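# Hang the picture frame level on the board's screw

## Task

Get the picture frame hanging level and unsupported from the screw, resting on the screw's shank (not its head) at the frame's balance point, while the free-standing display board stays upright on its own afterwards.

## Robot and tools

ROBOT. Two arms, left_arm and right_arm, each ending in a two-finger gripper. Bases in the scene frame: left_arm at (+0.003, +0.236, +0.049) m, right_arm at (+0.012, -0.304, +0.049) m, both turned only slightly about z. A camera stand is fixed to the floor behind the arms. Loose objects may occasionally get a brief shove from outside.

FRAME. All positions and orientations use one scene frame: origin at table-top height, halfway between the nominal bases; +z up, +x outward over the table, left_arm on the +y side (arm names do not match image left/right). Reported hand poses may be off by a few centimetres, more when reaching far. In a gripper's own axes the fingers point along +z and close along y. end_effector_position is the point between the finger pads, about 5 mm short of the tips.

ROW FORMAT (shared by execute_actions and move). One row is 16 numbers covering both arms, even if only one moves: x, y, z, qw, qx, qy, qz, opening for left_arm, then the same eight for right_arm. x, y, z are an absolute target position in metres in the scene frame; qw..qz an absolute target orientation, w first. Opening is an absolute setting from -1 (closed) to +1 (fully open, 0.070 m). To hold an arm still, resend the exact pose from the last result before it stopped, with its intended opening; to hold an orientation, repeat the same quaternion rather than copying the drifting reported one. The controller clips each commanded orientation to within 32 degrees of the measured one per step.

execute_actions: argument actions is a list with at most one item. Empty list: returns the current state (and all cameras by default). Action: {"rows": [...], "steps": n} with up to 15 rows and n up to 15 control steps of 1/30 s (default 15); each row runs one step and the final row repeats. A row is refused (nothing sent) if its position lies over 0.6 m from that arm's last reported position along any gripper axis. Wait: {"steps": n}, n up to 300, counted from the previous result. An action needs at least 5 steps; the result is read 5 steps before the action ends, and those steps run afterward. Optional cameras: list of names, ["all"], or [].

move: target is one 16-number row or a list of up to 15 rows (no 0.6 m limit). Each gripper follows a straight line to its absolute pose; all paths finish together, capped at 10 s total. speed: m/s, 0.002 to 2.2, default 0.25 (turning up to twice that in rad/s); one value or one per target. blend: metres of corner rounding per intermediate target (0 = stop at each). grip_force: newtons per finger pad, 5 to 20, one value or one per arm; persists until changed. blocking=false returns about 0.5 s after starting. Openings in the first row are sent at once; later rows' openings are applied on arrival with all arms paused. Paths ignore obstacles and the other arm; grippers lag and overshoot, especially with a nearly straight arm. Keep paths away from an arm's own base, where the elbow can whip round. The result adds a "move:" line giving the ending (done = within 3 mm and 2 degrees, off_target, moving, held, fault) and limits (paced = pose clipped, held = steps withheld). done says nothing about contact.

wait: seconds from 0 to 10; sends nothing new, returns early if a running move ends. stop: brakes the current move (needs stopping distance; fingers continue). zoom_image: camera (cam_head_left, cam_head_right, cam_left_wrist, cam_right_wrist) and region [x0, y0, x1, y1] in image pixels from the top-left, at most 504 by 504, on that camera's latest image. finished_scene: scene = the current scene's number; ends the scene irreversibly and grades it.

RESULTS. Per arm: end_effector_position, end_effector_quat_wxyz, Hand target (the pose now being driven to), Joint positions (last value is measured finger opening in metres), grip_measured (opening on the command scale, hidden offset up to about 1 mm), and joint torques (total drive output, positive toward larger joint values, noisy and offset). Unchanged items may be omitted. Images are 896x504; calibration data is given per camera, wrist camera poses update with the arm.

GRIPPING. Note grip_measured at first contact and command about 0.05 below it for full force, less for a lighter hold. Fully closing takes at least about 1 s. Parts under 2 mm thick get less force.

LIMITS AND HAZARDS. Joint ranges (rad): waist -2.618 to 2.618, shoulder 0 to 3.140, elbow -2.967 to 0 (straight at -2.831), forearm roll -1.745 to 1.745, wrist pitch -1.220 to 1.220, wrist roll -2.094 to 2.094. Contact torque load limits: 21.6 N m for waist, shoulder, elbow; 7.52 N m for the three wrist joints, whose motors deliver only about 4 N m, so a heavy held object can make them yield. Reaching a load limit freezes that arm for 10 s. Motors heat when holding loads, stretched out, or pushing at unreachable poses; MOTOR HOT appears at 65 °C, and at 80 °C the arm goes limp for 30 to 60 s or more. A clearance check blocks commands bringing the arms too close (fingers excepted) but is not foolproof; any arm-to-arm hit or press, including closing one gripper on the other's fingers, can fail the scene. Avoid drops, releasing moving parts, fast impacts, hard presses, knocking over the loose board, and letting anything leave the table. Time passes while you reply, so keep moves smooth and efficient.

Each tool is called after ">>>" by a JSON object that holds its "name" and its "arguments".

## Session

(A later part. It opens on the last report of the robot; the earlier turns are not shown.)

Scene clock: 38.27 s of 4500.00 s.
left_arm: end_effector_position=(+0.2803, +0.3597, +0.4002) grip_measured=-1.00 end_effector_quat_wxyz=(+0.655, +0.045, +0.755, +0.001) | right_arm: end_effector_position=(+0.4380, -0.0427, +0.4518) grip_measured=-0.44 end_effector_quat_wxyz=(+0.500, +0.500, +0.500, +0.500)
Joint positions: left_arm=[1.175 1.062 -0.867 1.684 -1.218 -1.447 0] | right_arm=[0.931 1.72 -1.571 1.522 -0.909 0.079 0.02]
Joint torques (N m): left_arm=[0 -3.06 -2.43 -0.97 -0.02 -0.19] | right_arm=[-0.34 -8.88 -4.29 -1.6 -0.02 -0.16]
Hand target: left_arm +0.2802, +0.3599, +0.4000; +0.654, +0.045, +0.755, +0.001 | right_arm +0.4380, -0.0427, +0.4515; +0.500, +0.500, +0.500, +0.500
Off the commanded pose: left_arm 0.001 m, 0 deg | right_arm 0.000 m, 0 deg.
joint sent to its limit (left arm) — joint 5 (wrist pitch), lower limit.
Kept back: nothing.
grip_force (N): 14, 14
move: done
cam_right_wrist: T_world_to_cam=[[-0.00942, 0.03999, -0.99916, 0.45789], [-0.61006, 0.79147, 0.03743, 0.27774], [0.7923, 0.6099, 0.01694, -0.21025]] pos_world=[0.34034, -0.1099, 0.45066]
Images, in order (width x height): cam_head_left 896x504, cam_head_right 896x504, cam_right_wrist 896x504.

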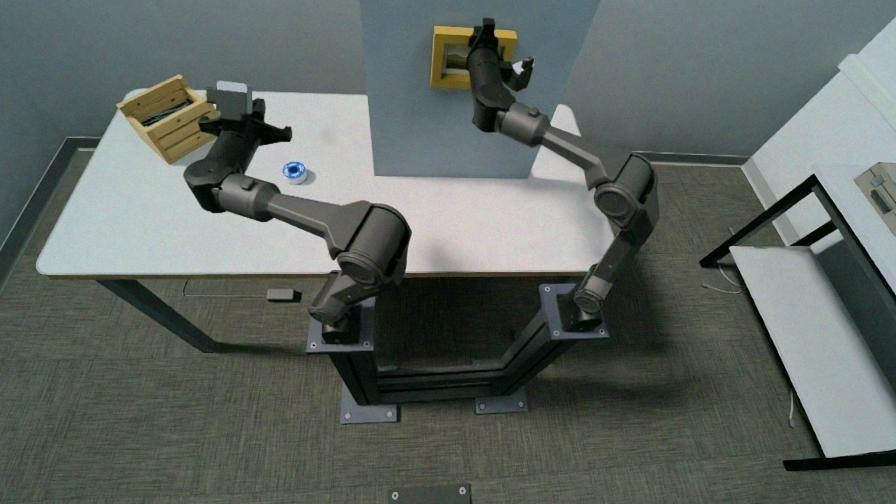

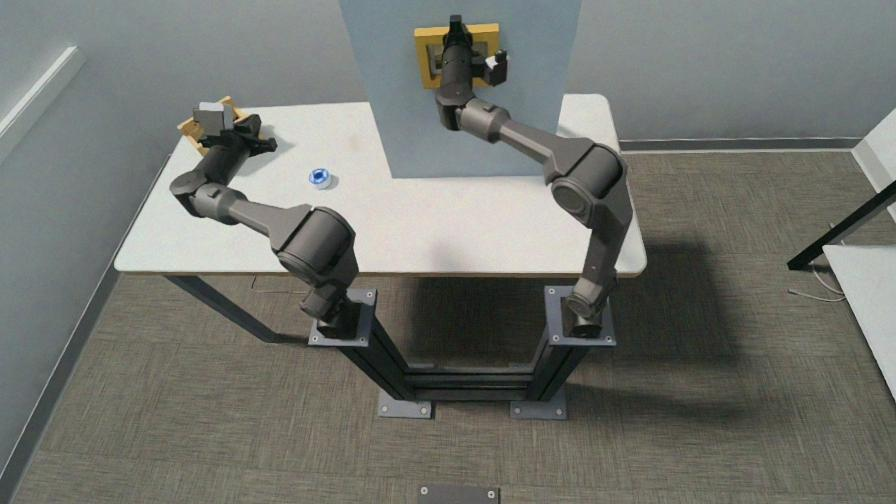

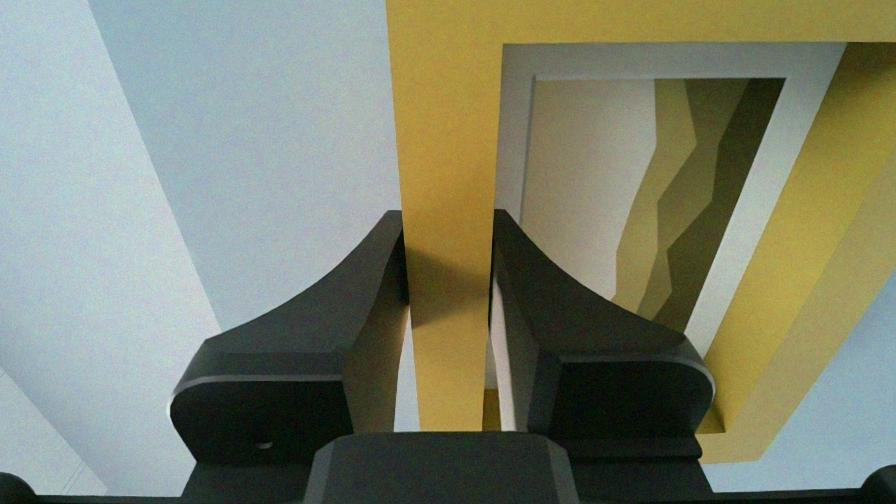

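>>> {"name": "move", "arguments": {"target": [[0.36,0.15,0.55,0.627,0.319,0.633,-0.323,-1,0.438,-0.0427,0.4465,0.5,0.5,0.5,0.5,-0.55],[0.395,0.085,0.545,0.627,0.319,0.633,-0.323,1,0.438,-0.0427,0.4465,0.5,0.5,0.5,0.5,-0.55]], "speed": 0.2, "cameras": ["cam_left_wrist","cam_head_left"]}}

>>> {"name": "zoom_image", "arguments": {"camera": "cam_left_wrist", "region": [380, 160, 620, 400]}}

Scene clock: 43.10 s of 4500.00 s.
left_arm: end_effector_position=(+0.3953, +0.0849, +0.5448) grip_measured=+0.98 end_effector_quat_wxyz=(+0.627, +0.319, +0.633, -0.323) | right_arm: end_effector_position=(+0.4380, -0.0424, +0.4466) grip_measured=-0.44 end_effector_quat_wxyz=(+0.500, +0.499, +0.500, +0.500)
Joint positions: left_arm=[0.111 1.534 -1.728 1.735 -1.072 -1.905 0.069] | right_arm=[0.931 1.72 -1.551 1.506 -0.909 0.103 0.02]
Joint torques (N m): left_arm=[0.52 -6.45 -2.27 -0.95 0.11 0.05] | right_arm=[-1.64 -5.2 -2.46 0 -0.76 0]
Hand target: left_arm +0.3950, +0.0850, +0.5450; +0.627, +0.319, +0.633, -0.323 | right_arm +0.4380, -0.0427, +0.4465; +0.500, +0.500, +0.500, +0.500
Off the commanded pose: left_arm 0.000 m, 0 deg | right_arm 0.000 m, 0 deg.
Kept back: nothing.
grip_force (N): 14, 14
move: done
cam_left_wrist: T_world_to_cam=[[-0.79501, -0.6066, -0.00152, 0.37011], [-0.34157, 0.44974, -0.82527, 0.54698], [0.50129, -0.65557, -0.56474, 0.28681]] pos_world=[0.3373, 0.16654, 0.61394]
Images, in order (width x height): cam_head_left 896x504, cam_left_wrist 896x504.

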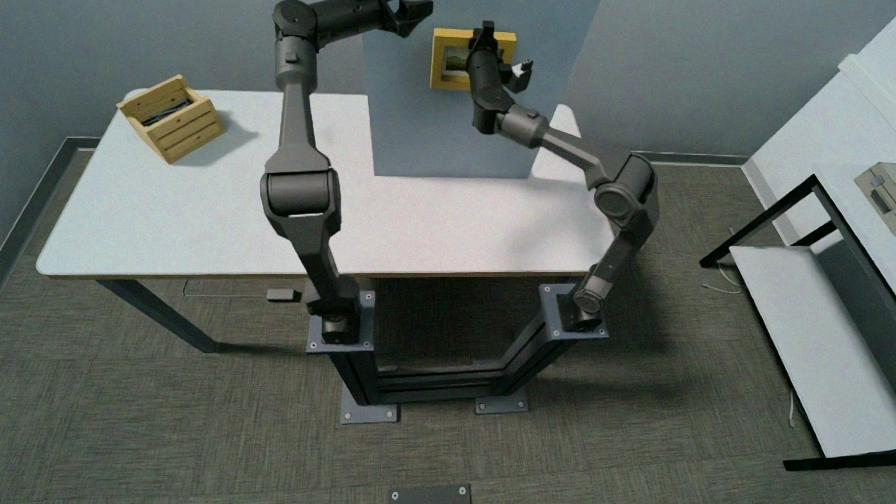

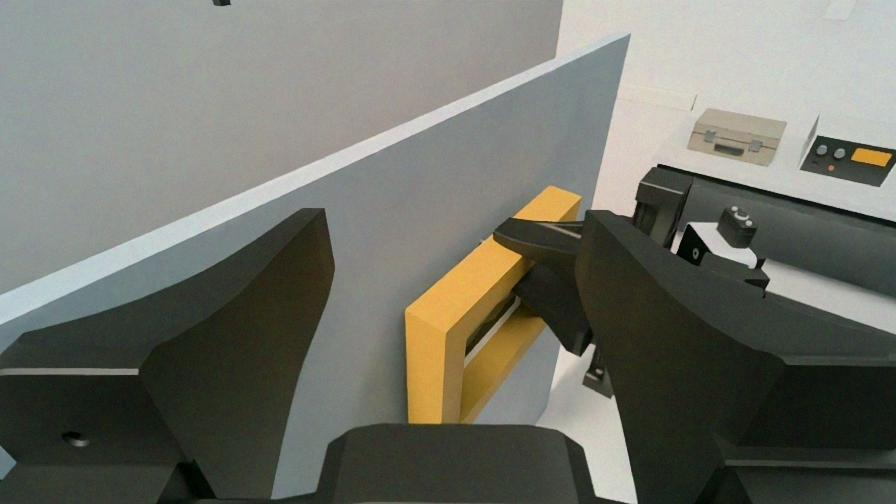

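Scaled by 2.100 from the camera's image (finer frame: 1280x720).

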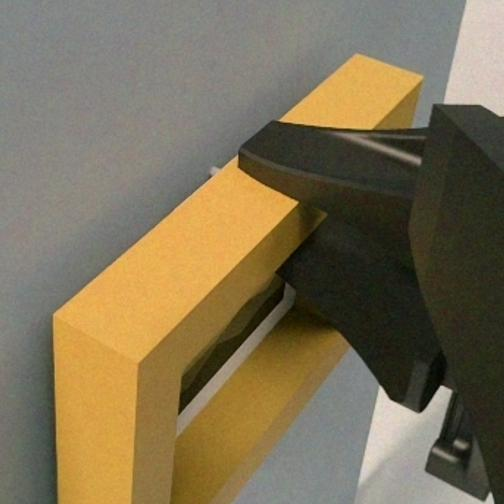

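>>> {"name": "move", "arguments": {"target": [[0.395,0.085,0.545,0.627,0.319,0.633,-0.323,1,0.438,-0.0427,0.4475,0.5,0.5,0.5,0.5,-0.55],[0.395,0.085,0.545,0.627,0.319,0.633,-0.323,1,0.438,-0.0427,0.4475,0.5,0.5,0.5,0.5,0.2]], "speed": 0.03, "cameras": ["cam_right_wrist","cam_left_wrist","cam_head_right"]}}

>>> {"name": "zoom_image", "arguments": {"camera": "cam_left_wrist", "region": [380, 160, 620, 400]}}

>>> {"name": "zoom_image", "arguments": {"camera": "cam_head_right", "region": [380, 0, 530, 120]}}

Scene clock: 44.47 s of 4500.00 s.
left_arm: end_effector_position=(+0.3953, +0.0849, +0.5448) grip_measured=+0.98 end_effector_quat_wxyz=(+0.627, +0.319, +0.633, -0.323) | right_arm: end_effector_position=(+0.4384, -0.0429, +0.4468) grip_measured=+0.20 end_effector_quat_wxyz=(+0.500, +0.500, +0.500, +0.499)
Joint positions: left_arm=[0.111 1.534 -1.728 1.735 -1.072 -1.905 0.069] | right_arm=[0.93 1.721 -1.554 1.51 -0.91 0.099 0.042]
Joint torques (N m): left_arm=[0.56 -6.45 -2.4 -0.94 0.16 0.04] | right_arm=[0.68 -7.94 -4.67 -1.14 0.01 -0.2]
Hand target: left_arm +0.3950, +0.0850, +0.5450; +0.627, +0.319, +0.633, -0.323 | right_arm +0.4380, -0.0427, +0.4475; +0.500, +0.500, +0.500, +0.500
Off the commanded pose: left_arm 0.000 m, 0 deg | right_arm 0.001 m, 0 deg.
Kept back: nothing.
grip_force (N): 14, 14
move: done
cam_left_wrist: T_world_to_cam=[[-0.79501, -0.6066, -0.00152, 0.37011], [-0.34157, 0.44974, -0.82527, 0.54698], [0.50129, -0.65557, -0.56474, 0.28681]] pos_world=[0.3373, 0.16654, 0.61394]
cam_right_wrist: T_world_to_cam=[[-0.01105, 0.03785, -0.99922, 0.45354], [-0.60921, 0.79216, 0.03674, 0.27834], [0.79293, 0.60914, 0.01431, -0.20956]] pos_world=[0.34074, -0.11, 0.44596]
Images, in order (width x height): cam_head_right 896x504, cam_left_wrist 896x504, cam_right_wrist 896x504.

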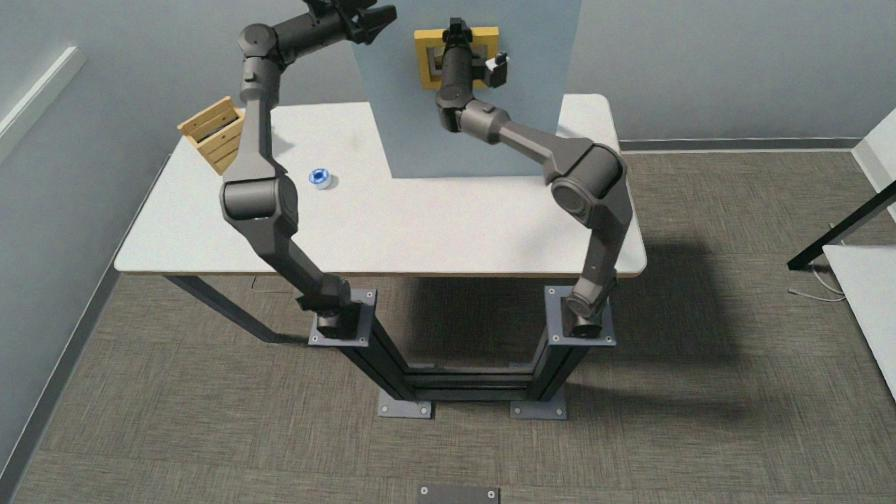

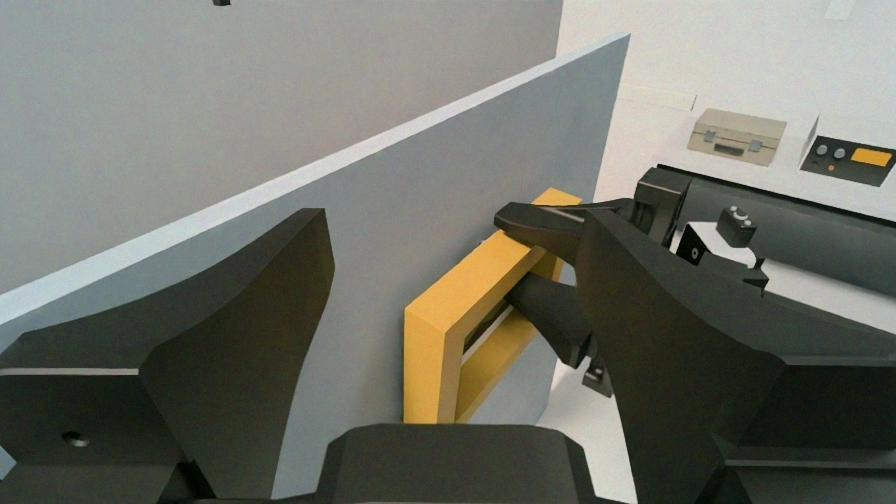

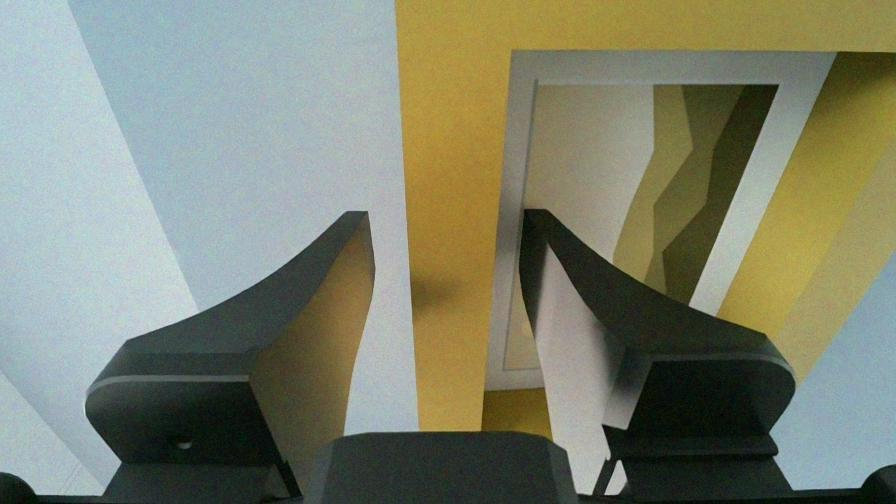

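Scaled by 2.100 from the camera's image (finer frame: 1280x720).

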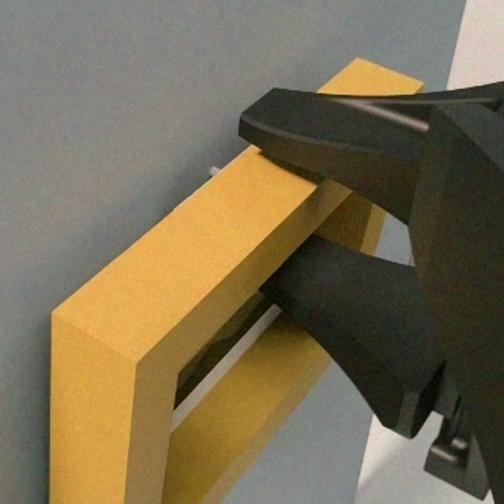

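Scaled by 3.360 from the camera's image (finer frame: 1280x720).

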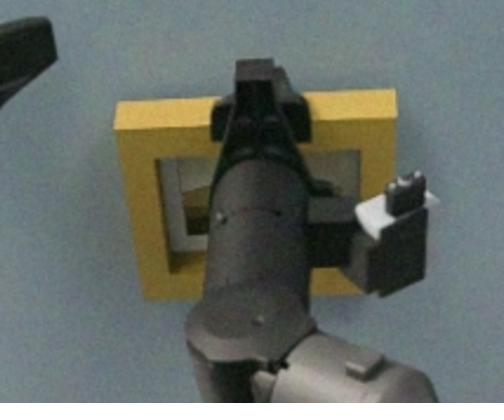

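>>> {"name": "move", "arguments": {"target": [0.395,0.085,0.545,0.627,0.319,0.633,-0.323,1,0.345,-0.0427,0.4468,0.5,0.5,0.5,0.5,0.2], "speed": 0.15, "cameras": ["all"]}}

>>> {"name": "zoom_image", "arguments": {"camera": "cam_head_right", "region": [400, 10, 510, 105]}}

>>> {"name": "zoom_image", "arguments": {"camera": "cam_head_left", "region": [415, 10, 525, 105]}}

>>> {"name": "zoom_image", "arguments": {"camera": "cam_left_wrist", "region": [400, 170, 600, 330]}}

>>> {"name": "zoom_image", "arguments": {"camera": "cam_right_wrist", "region": [400, 0, 800, 310]}}

Scene clock: 45.83 s of 4500.00 s.
left_arm: end_effector_position=(+0.3953, +0.0849, +0.5448) grip_measured=+0.98 end_effector_quat_wxyz=(+0.627, +0.319, +0.633, -0.323) | right_arm: end_effector_position=(+0.3447, -0.0428, +0.4469) grip_measured=+0.20 end_effector_quat_wxyz=(+0.500, +0.500, +0.500, +0.500)
Joint positions: left_arm=[0.111 1.534 -1.728 1.735 -1.072 -1.905 0.069] | right_arm=[1.193 1.548 -1.342 1.52 -1.172 0.128 0.042]
Joint torques (N m): left_arm=[0.47 -6.51 -2.31 -0.95 0.13 0.05] | right_arm=[-0.45 -4.94 -4.02 -1.14 -0.01 0.15]
Hand target: left_arm +0.3950, +0.0850, +0.5450; +0.627, +0.319, +0.633, -0.323 | right_arm +0.3450, -0.0427, +0.4468; +0.500, +0.500, +0.500, +0.500
Off the commanded pose: left_arm 0.000 m, 0 deg | right_arm 0.000 m, 0 deg.
Kept back: nothing.
grip_force (N): 14, 14
move: done
cam_left_wrist: T_world_to_cam=[[-0.79501, -0.6066, -0.00152, 0.37011], [-0.34157, 0.44974, -0.82527, 0.54698], [0.50129, -0.65557, -0.56474, 0.28681]] pos_world=[0.3373, 0.16654, 0.61394]
cam_right_wrist: T_world_to_cam=[[-0.00981, 0.03826, -0.99922, 0.45225], [-0.61033, 0.79131, 0.03629, 0.22171], [0.79209, 0.61021, 0.01559, -0.13544]] pos_world=[0.24704, -0.1101, 0.44596]

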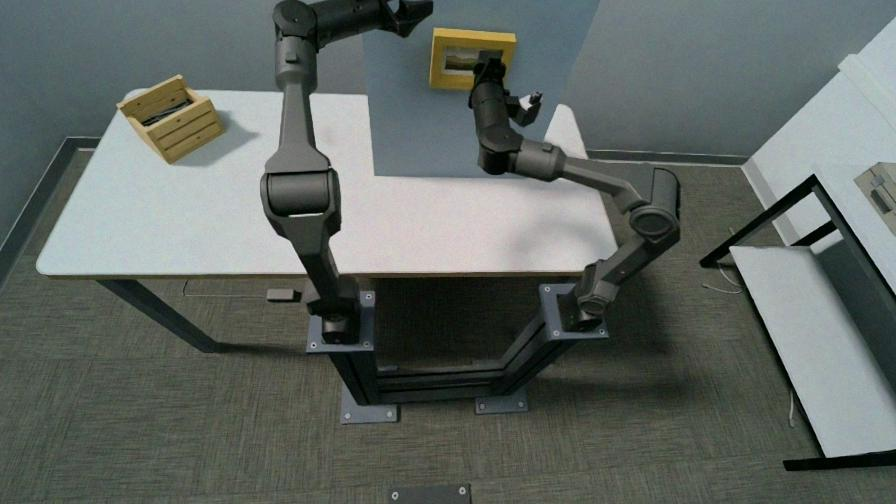

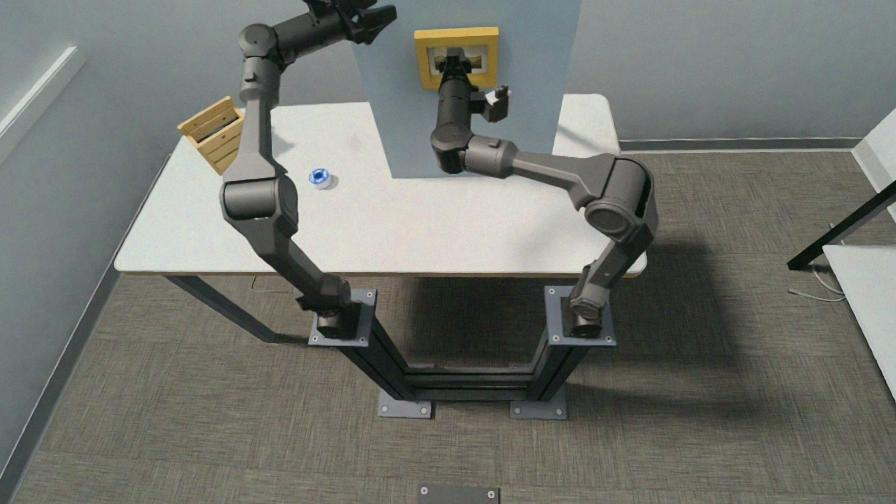

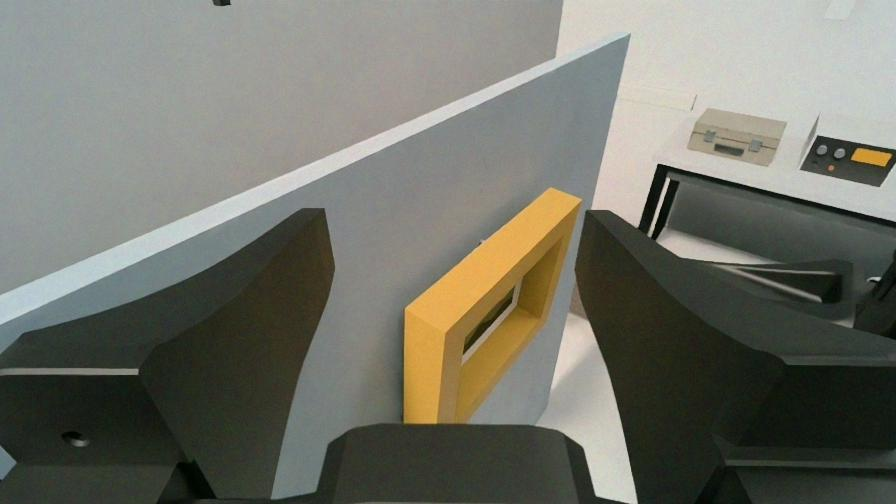

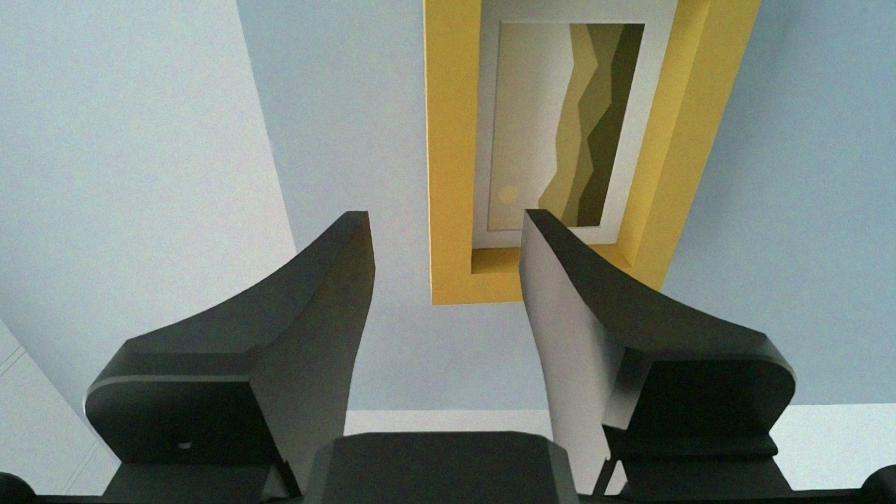

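Scaled by 4.582 from the camera's image (finer frame: 1280x720).

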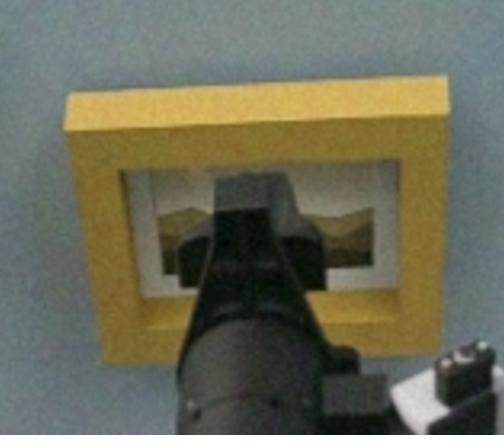

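Scaled by 4.582 from the camera's image (finer frame: 1280x720).

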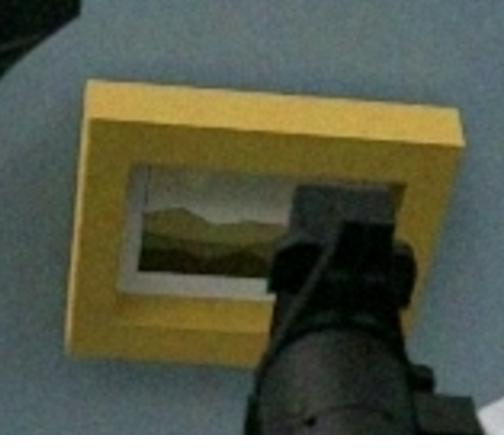

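Scaled by 2.520 from the camera's image (finer frame: 1280x720).

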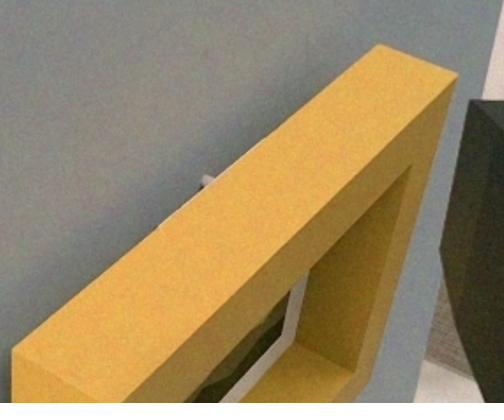

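Scaled by 1.260 from the camera's image (finer frame: 1280x720).

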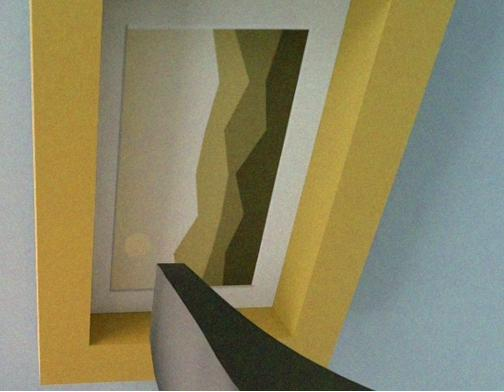

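>>> {"name": "zoom_image", "arguments": {"camera": "cam_head_left", "region": [355, 155, 405, 195]}}

>>> {"name": "zoom_image", "arguments": {"camera": "cam_head_left", "region": [510, 155, 560, 195]}}

>>> {"name": "zoom_image", "arguments": {"camera": "cam_head_right", "region": [370, 155, 420, 195]}}

>>> {"name": "zoom_image", "arguments": {"camera": "cam_head_right", "region": [530, 155, 580, 195]}}

Scaled by 10.080 from the camera's image (finer frame: 1280x720).

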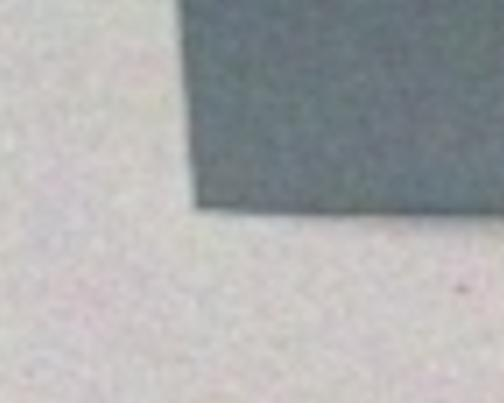

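Scaled by 10.080 from the camera's image (finer frame: 1280x720).

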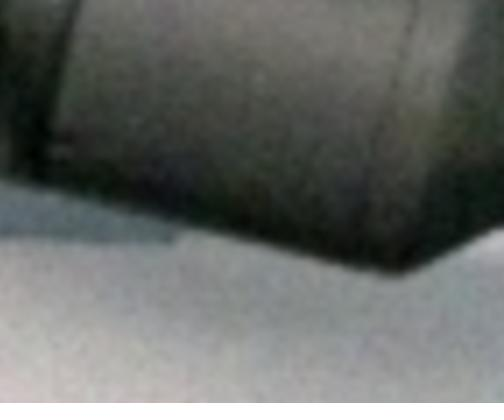

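Scaled by 10.080 from the camera's image (finer frame: 1280x720).

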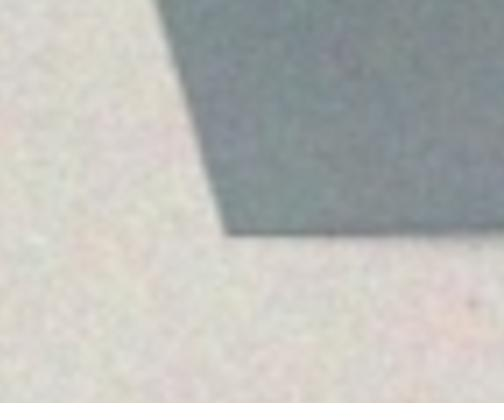

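Scaled by 10.080 from the camera's image (finer frame: 1280x720).

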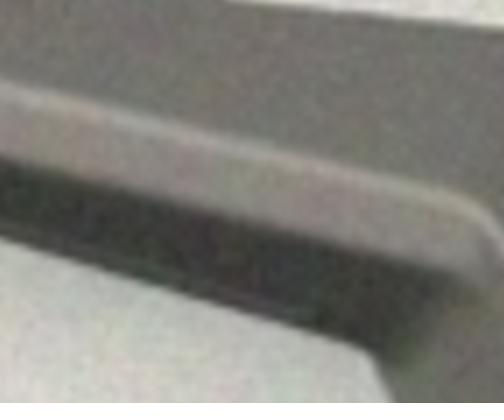

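>>> {"name": "move", "arguments": {"target": [0.395,0.085,0.545,0.627,0.319,0.633,-0.323,1,0.24,-0.10,0.545,0.612,0.612,0.354,0.354,1], "speed": 0.25, "cameras": ["cam_right_wrist","cam_head_right","cam_head_left"]}}

>>> {"name": "zoom_image", "arguments": {"camera": "cam_head_right", "region": [400, 10, 510, 105]}}

>>> {"name": "zoom_image", "arguments": {"camera": "cam_head_left", "region": [415, 10, 525, 105]}}

Scene clock: 52.40 s of 4500.00 s.
left_arm: end_effector_position=(+0.3953, +0.0849, +0.5448) grip_measured=+0.98 end_effector_quat_wxyz=(+0.627, +0.319, +0.633, -0.323) | right_arm: end_effector_position=(+0.2406, -0.1006, +0.5452) grip_measured=+0.98 end_effector_quat_wxyz=(+0.493, +0.387, +0.519, +0.581)
Joint positions: left_arm=[0.111 1.534 -1.728 1.735 -1.072 -1.905 0.069] | right_arm=[1.495 1.123 -1.216 1.462 -1.225 -0.198 0.069]
Joint torques (N m): left_arm=[0.38 -6.53 -2.53 -0.93 0.12 0.02] | right_arm=[-0.48 -0.87 -3.58 -1.21 0.07 0.17]
Hand target: left_arm +0.3950, +0.0850, +0.5450; +0.627, +0.319, +0.633, -0.323 | right_arm +0.2407, -0.1001, +0.5450; +0.493, +0.387, +0.519, +0.581
Off the commanded pose: left_arm 0.000 m, 0 deg | right_arm 0.001 m, 44 deg; orientation clipped.
joint sent to its limit (right arm) — joint 5 (wrist pitch), lower limit.
Kept back: nothing.
grip_force (N): 14, 14
move: off_target (right_arm); limits=paced
cam_right_wrist: T_world_to_cam=[[0.15297, 0.01036, -0.98818, 0.50371], [-0.76251, 0.63732, -0.11135, 0.3019], [0.62863, 0.77053, 0.10539, -0.01285]] pos_world=[0.16123, -0.18772, 0.53273]
Images, in order (width x height): cam_head_left 896x504, cam_head_right 896x504, cam_right_wrist 896x504.

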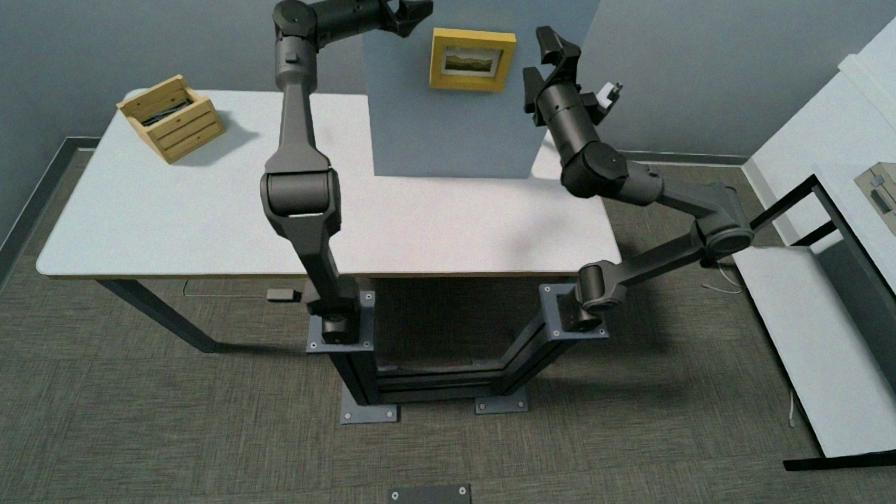

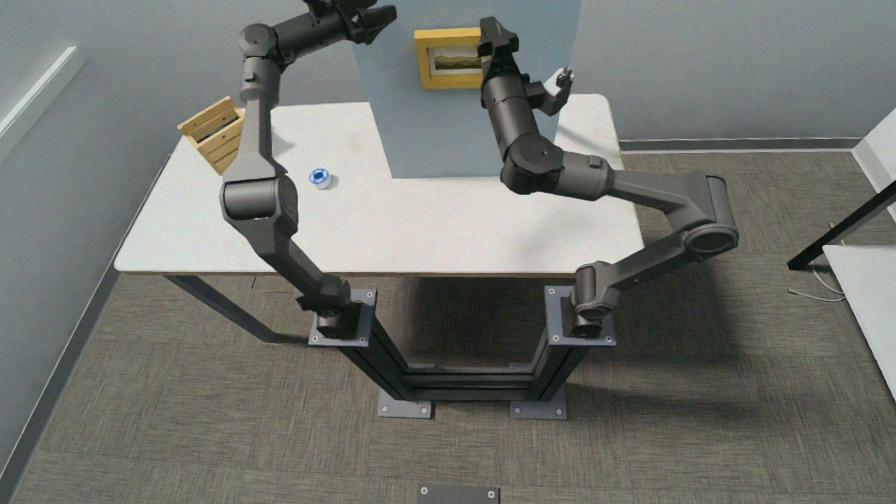

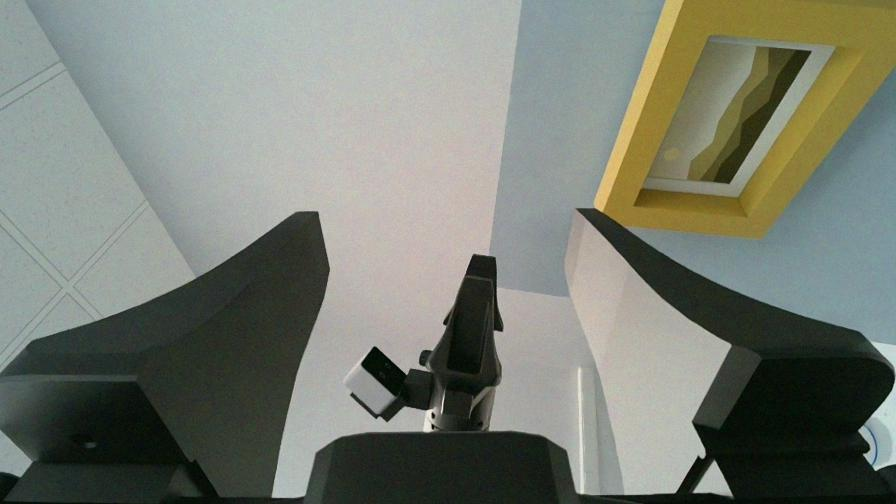

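Scaled by 4.582 from the camera's image (finer frame: 1280x720).

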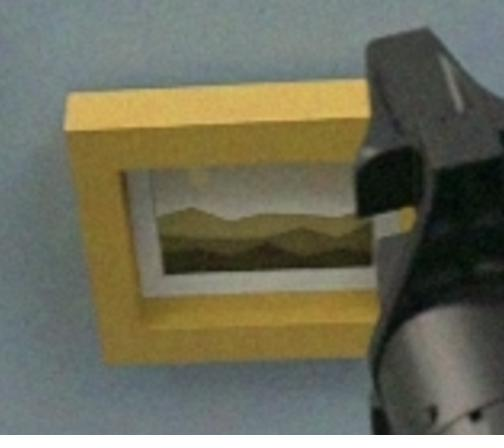

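Scaled by 4.582 from the camera's image (finer frame: 1280x720).

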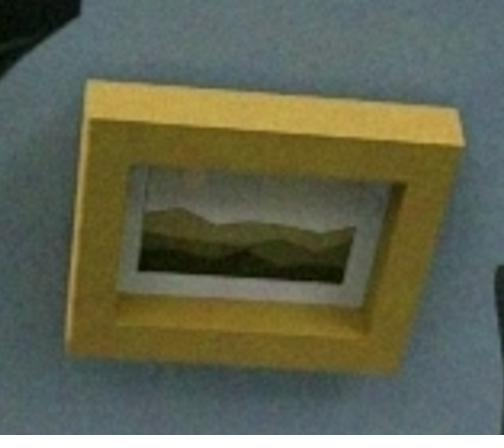

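>>> {"name": "wait", "arguments": {"seconds": 0.1, "cameras": ["cam_left_wrist"]}}

>>> {"name": "zoom_image", "arguments": {"camera": "cam_left_wrist", "region": [400, 180, 590, 370]}}

>>> {"name": "zoom_image", "arguments": {"camera": "cam_left_wrist", "region": [390, 280, 470, 360]}}

>>> {"name": "zoom_image", "arguments": {"camera": "cam_left_wrist", "region": [530, 170, 610, 250]}}

>>> {"name": "zoom_image", "arguments": {"camera": "cam_left_wrist", "region": [560, 10, 660, 110]}}

>>> {"name": "zoom_image", "arguments": {"camera": "cam_left_wrist", "region": [0, 230, 140, 370]}}

>>> {"name": "zoom_image", "arguments": {"camera": "cam_left_wrist", "region": [470, 225, 500, 255]}}

Scene clock: 53.40 s of 4500.00 s.
left_arm: end_effector_position=(+0.3953, +0.0849, +0.5448) grip_measured=+0.98 end_effector_quat_wxyz=(+0.627, +0.319, +0.633, -0.323) | right_arm: end_effector_position=(+0.2406, -0.1002, +0.5450) grip_measured=+0.98 end_effector_quat_wxyz=(+0.493, +0.387, +0.519, +0.581)
Joint positions: left_arm=[0.111 1.534 -1.728 1.735 -1.072 -1.905 0.069] | right_arm=[1.495 1.124 -1.216 1.462 -1.225 -0.198 0.069]
Joint torques (N m): left_arm=[0.43 -6.55 -2.2 -0.93 0.13 0.05] | right_arm=[-0.47 -0.84 -4.41 -1.27 0.06 0.18]
Hand target: left_arm +0.3950, +0.0850, +0.5450; +0.627, +0.319, +0.633, -0.323 | right_arm +0.2407, -0.1001, +0.5450; +0.493, +0.387, +0.519, +0.581
Off the commanded pose: left_arm 0.000 m, 0 deg | right_arm 0.001 m, 44 deg; orientation clipped.
Steps of this call (1-30: nothing new was sent). Readings (end_effector_position of left_arm | right_arm):
1: (+0.3953, +0.0849, +0.5448) | (+0.2406, -0.1006, +0.5452)
2: (+0.3953, +0.0849, +0.5448) | (+0.2406, -0.1002, +0.5450)
4: (+0.3953, +0.0849, +0.5448) | (+0.2406, -0.1002, +0.5450)
8: (+0.3953, +0.0849, +0.5448) | (+0.2406, -0.1002, +0.5450)
30: the state above
grip_force (N): 14, 14
cam_left_wrist: T_world_to_cam=[[-0.79501, -0.6066, -0.00152, 0.37011], [-0.34157, 0.44974, -0.82527, 0.54698], [0.50129, -0.65557, -0.56474, 0.28681]] pos_world=[0.3373, 0.16654, 0.61394]

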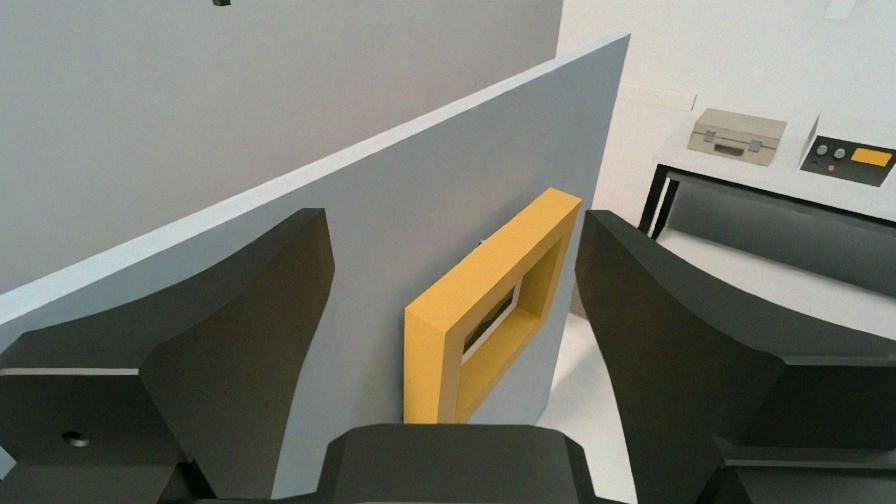

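Scaled by 2.653 from the camera's image (finer frame: 1280x720).

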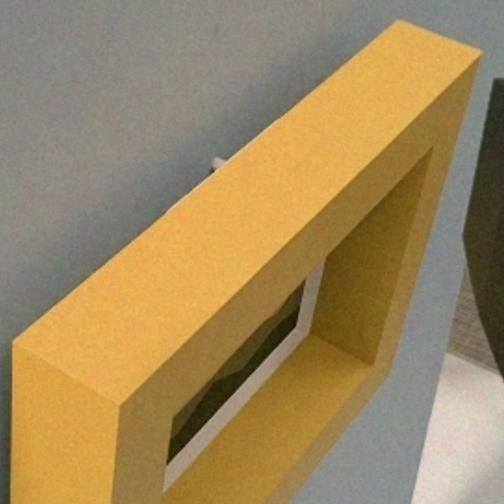

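Scaled by 6.300 from the camera's image (finer frame: 1280x720).

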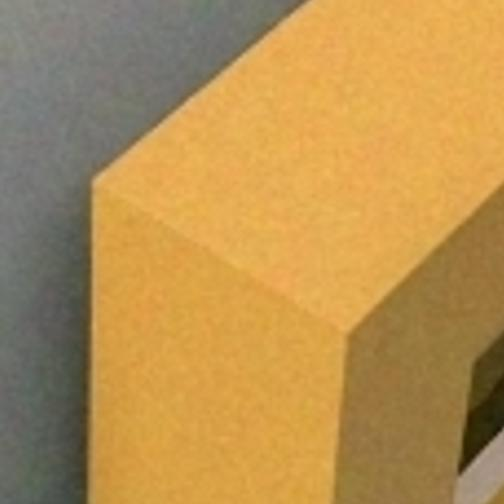

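Scaled by 6.300 from the camera's image (finer frame: 1280x720).

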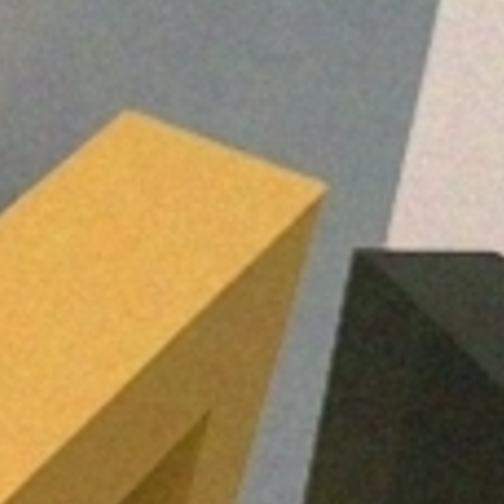

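Scaled by 5.040 from the camera's image (finer frame: 1280x720).

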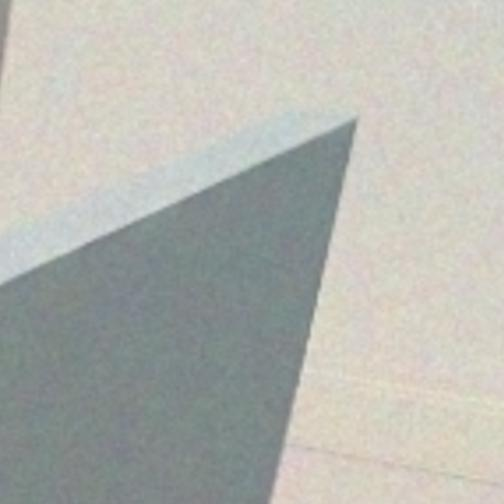

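Scaled by 3.600 from the camera's image (finer frame: 1280x720).

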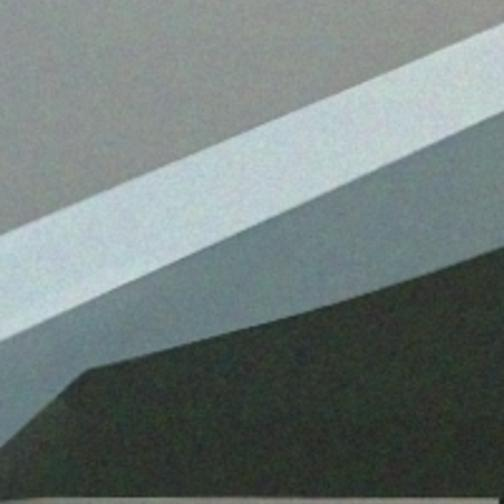

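Scaled by 16.800 from the camera's image (finer frame: 1280x720).

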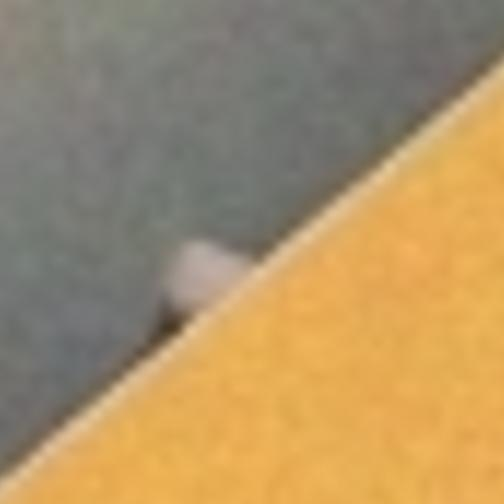

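>>> {"name": "move", "arguments": {"target": [0.43,0.01,0.58,0.4225,0.407,0.779,-0.221,1,0.26,-0.24,0.42,0.493,0.387,0.519,0.581,0.2], "speed": 0.25, "cameras": ["cam_left_wrist","cam_head_left"]}}

Scene clock: 60.93 s of 4500.00 s.
left_arm: end_effector_position=(+0.4297, +0.0103, +0.5801) grip_measured=+0.98 end_effector_quat_wxyz=(+0.612, +0.350, +0.580, -0.407) | right_arm: end_effector_position=(+0.2599, -0.2397, +0.4199) grip_measured=+0.20 end_effector_quat_wxyz=(+0.494, +0.390, +0.519, +0.579)
Joint positions: left_arm=[-0.074 1.861 -2.232 1.737 -1.07 -2.094 0.069] | right_arm=[0.477 0.593 -0.512 0.982 -0.278 0.508 0.042]
Joint torques (N m): left_arm=[-0.15 -6.81 -3.05 -0.25 0.3 -0.18] | right_arm=[-0.16 -0.15 -3.84 -0.32 -0.39 -0.06]
Hand target: left_arm +0.4299, +0.0102, +0.5797; +0.612, +0.350, +0.580, -0.407 | right_arm +0.2599, -0.2398, +0.4200; +0.494, +0.389, +0.519, +0.579
Off the commanded pose: left_arm 0.000 m, 39 deg; orientation clipped | right_arm 0.000 m, 0 deg.
joint sent to its limit (left arm) — joint 4 (forearm roll), upper limit.
Kept back: nothing.
grip_force (N): 14, 14
move: off_target (left_arm); limits=paced
cam_left_wrist: T_world_to_cam=[[-0.89489, -0.44495, 0.03444, 0.37263], [-0.24547, 0.42629, -0.87064, 0.60666], [0.37271, -0.78759, -0.49071, 0.25435]] pos_world=[0.38758, 0.10751, 0.64016]
Images, in order (width x height): cam_head_left 896x504, cam_left_wrist 896x504.

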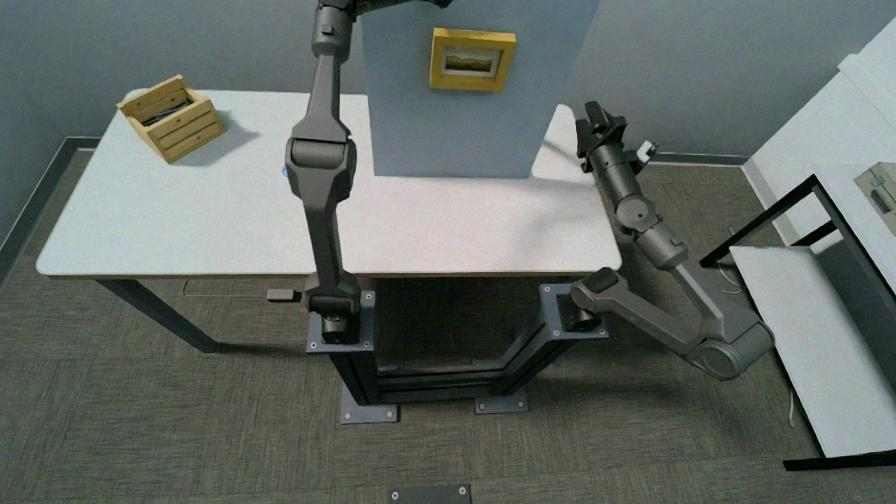

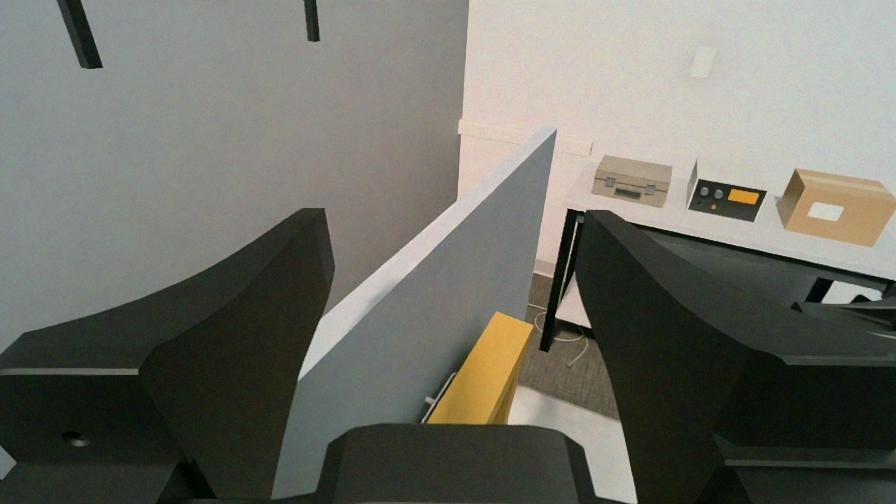

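>>> {"name": "zoom_image", "arguments": {"camera": "cam_left_wrist", "region": [400, 350, 480, 430]}}

>>> {"name": "zoom_image", "arguments": {"camera": "cam_left_wrist", "region": [370, 290, 570, 430]}}

Scaled by 6.300 from the camera's image (finer frame: 1280x720).

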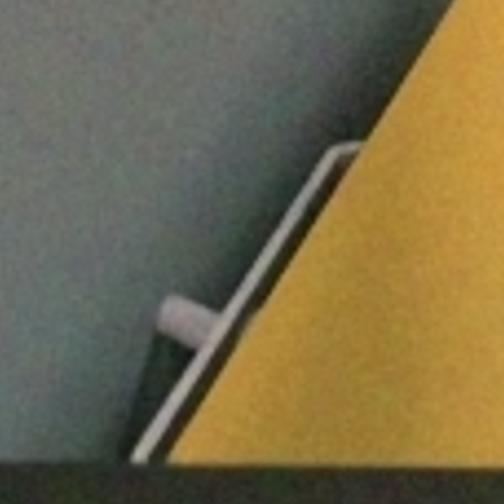

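Scaled by 2.520 from the camera's image (finer frame: 1280x720).

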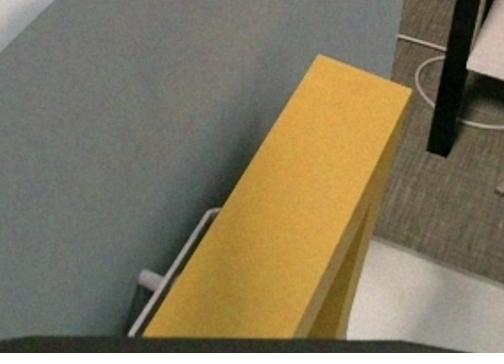

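>>> {"name": "finished_scene", "arguments": {"scene": 1}}

The scene is finished: the task was done.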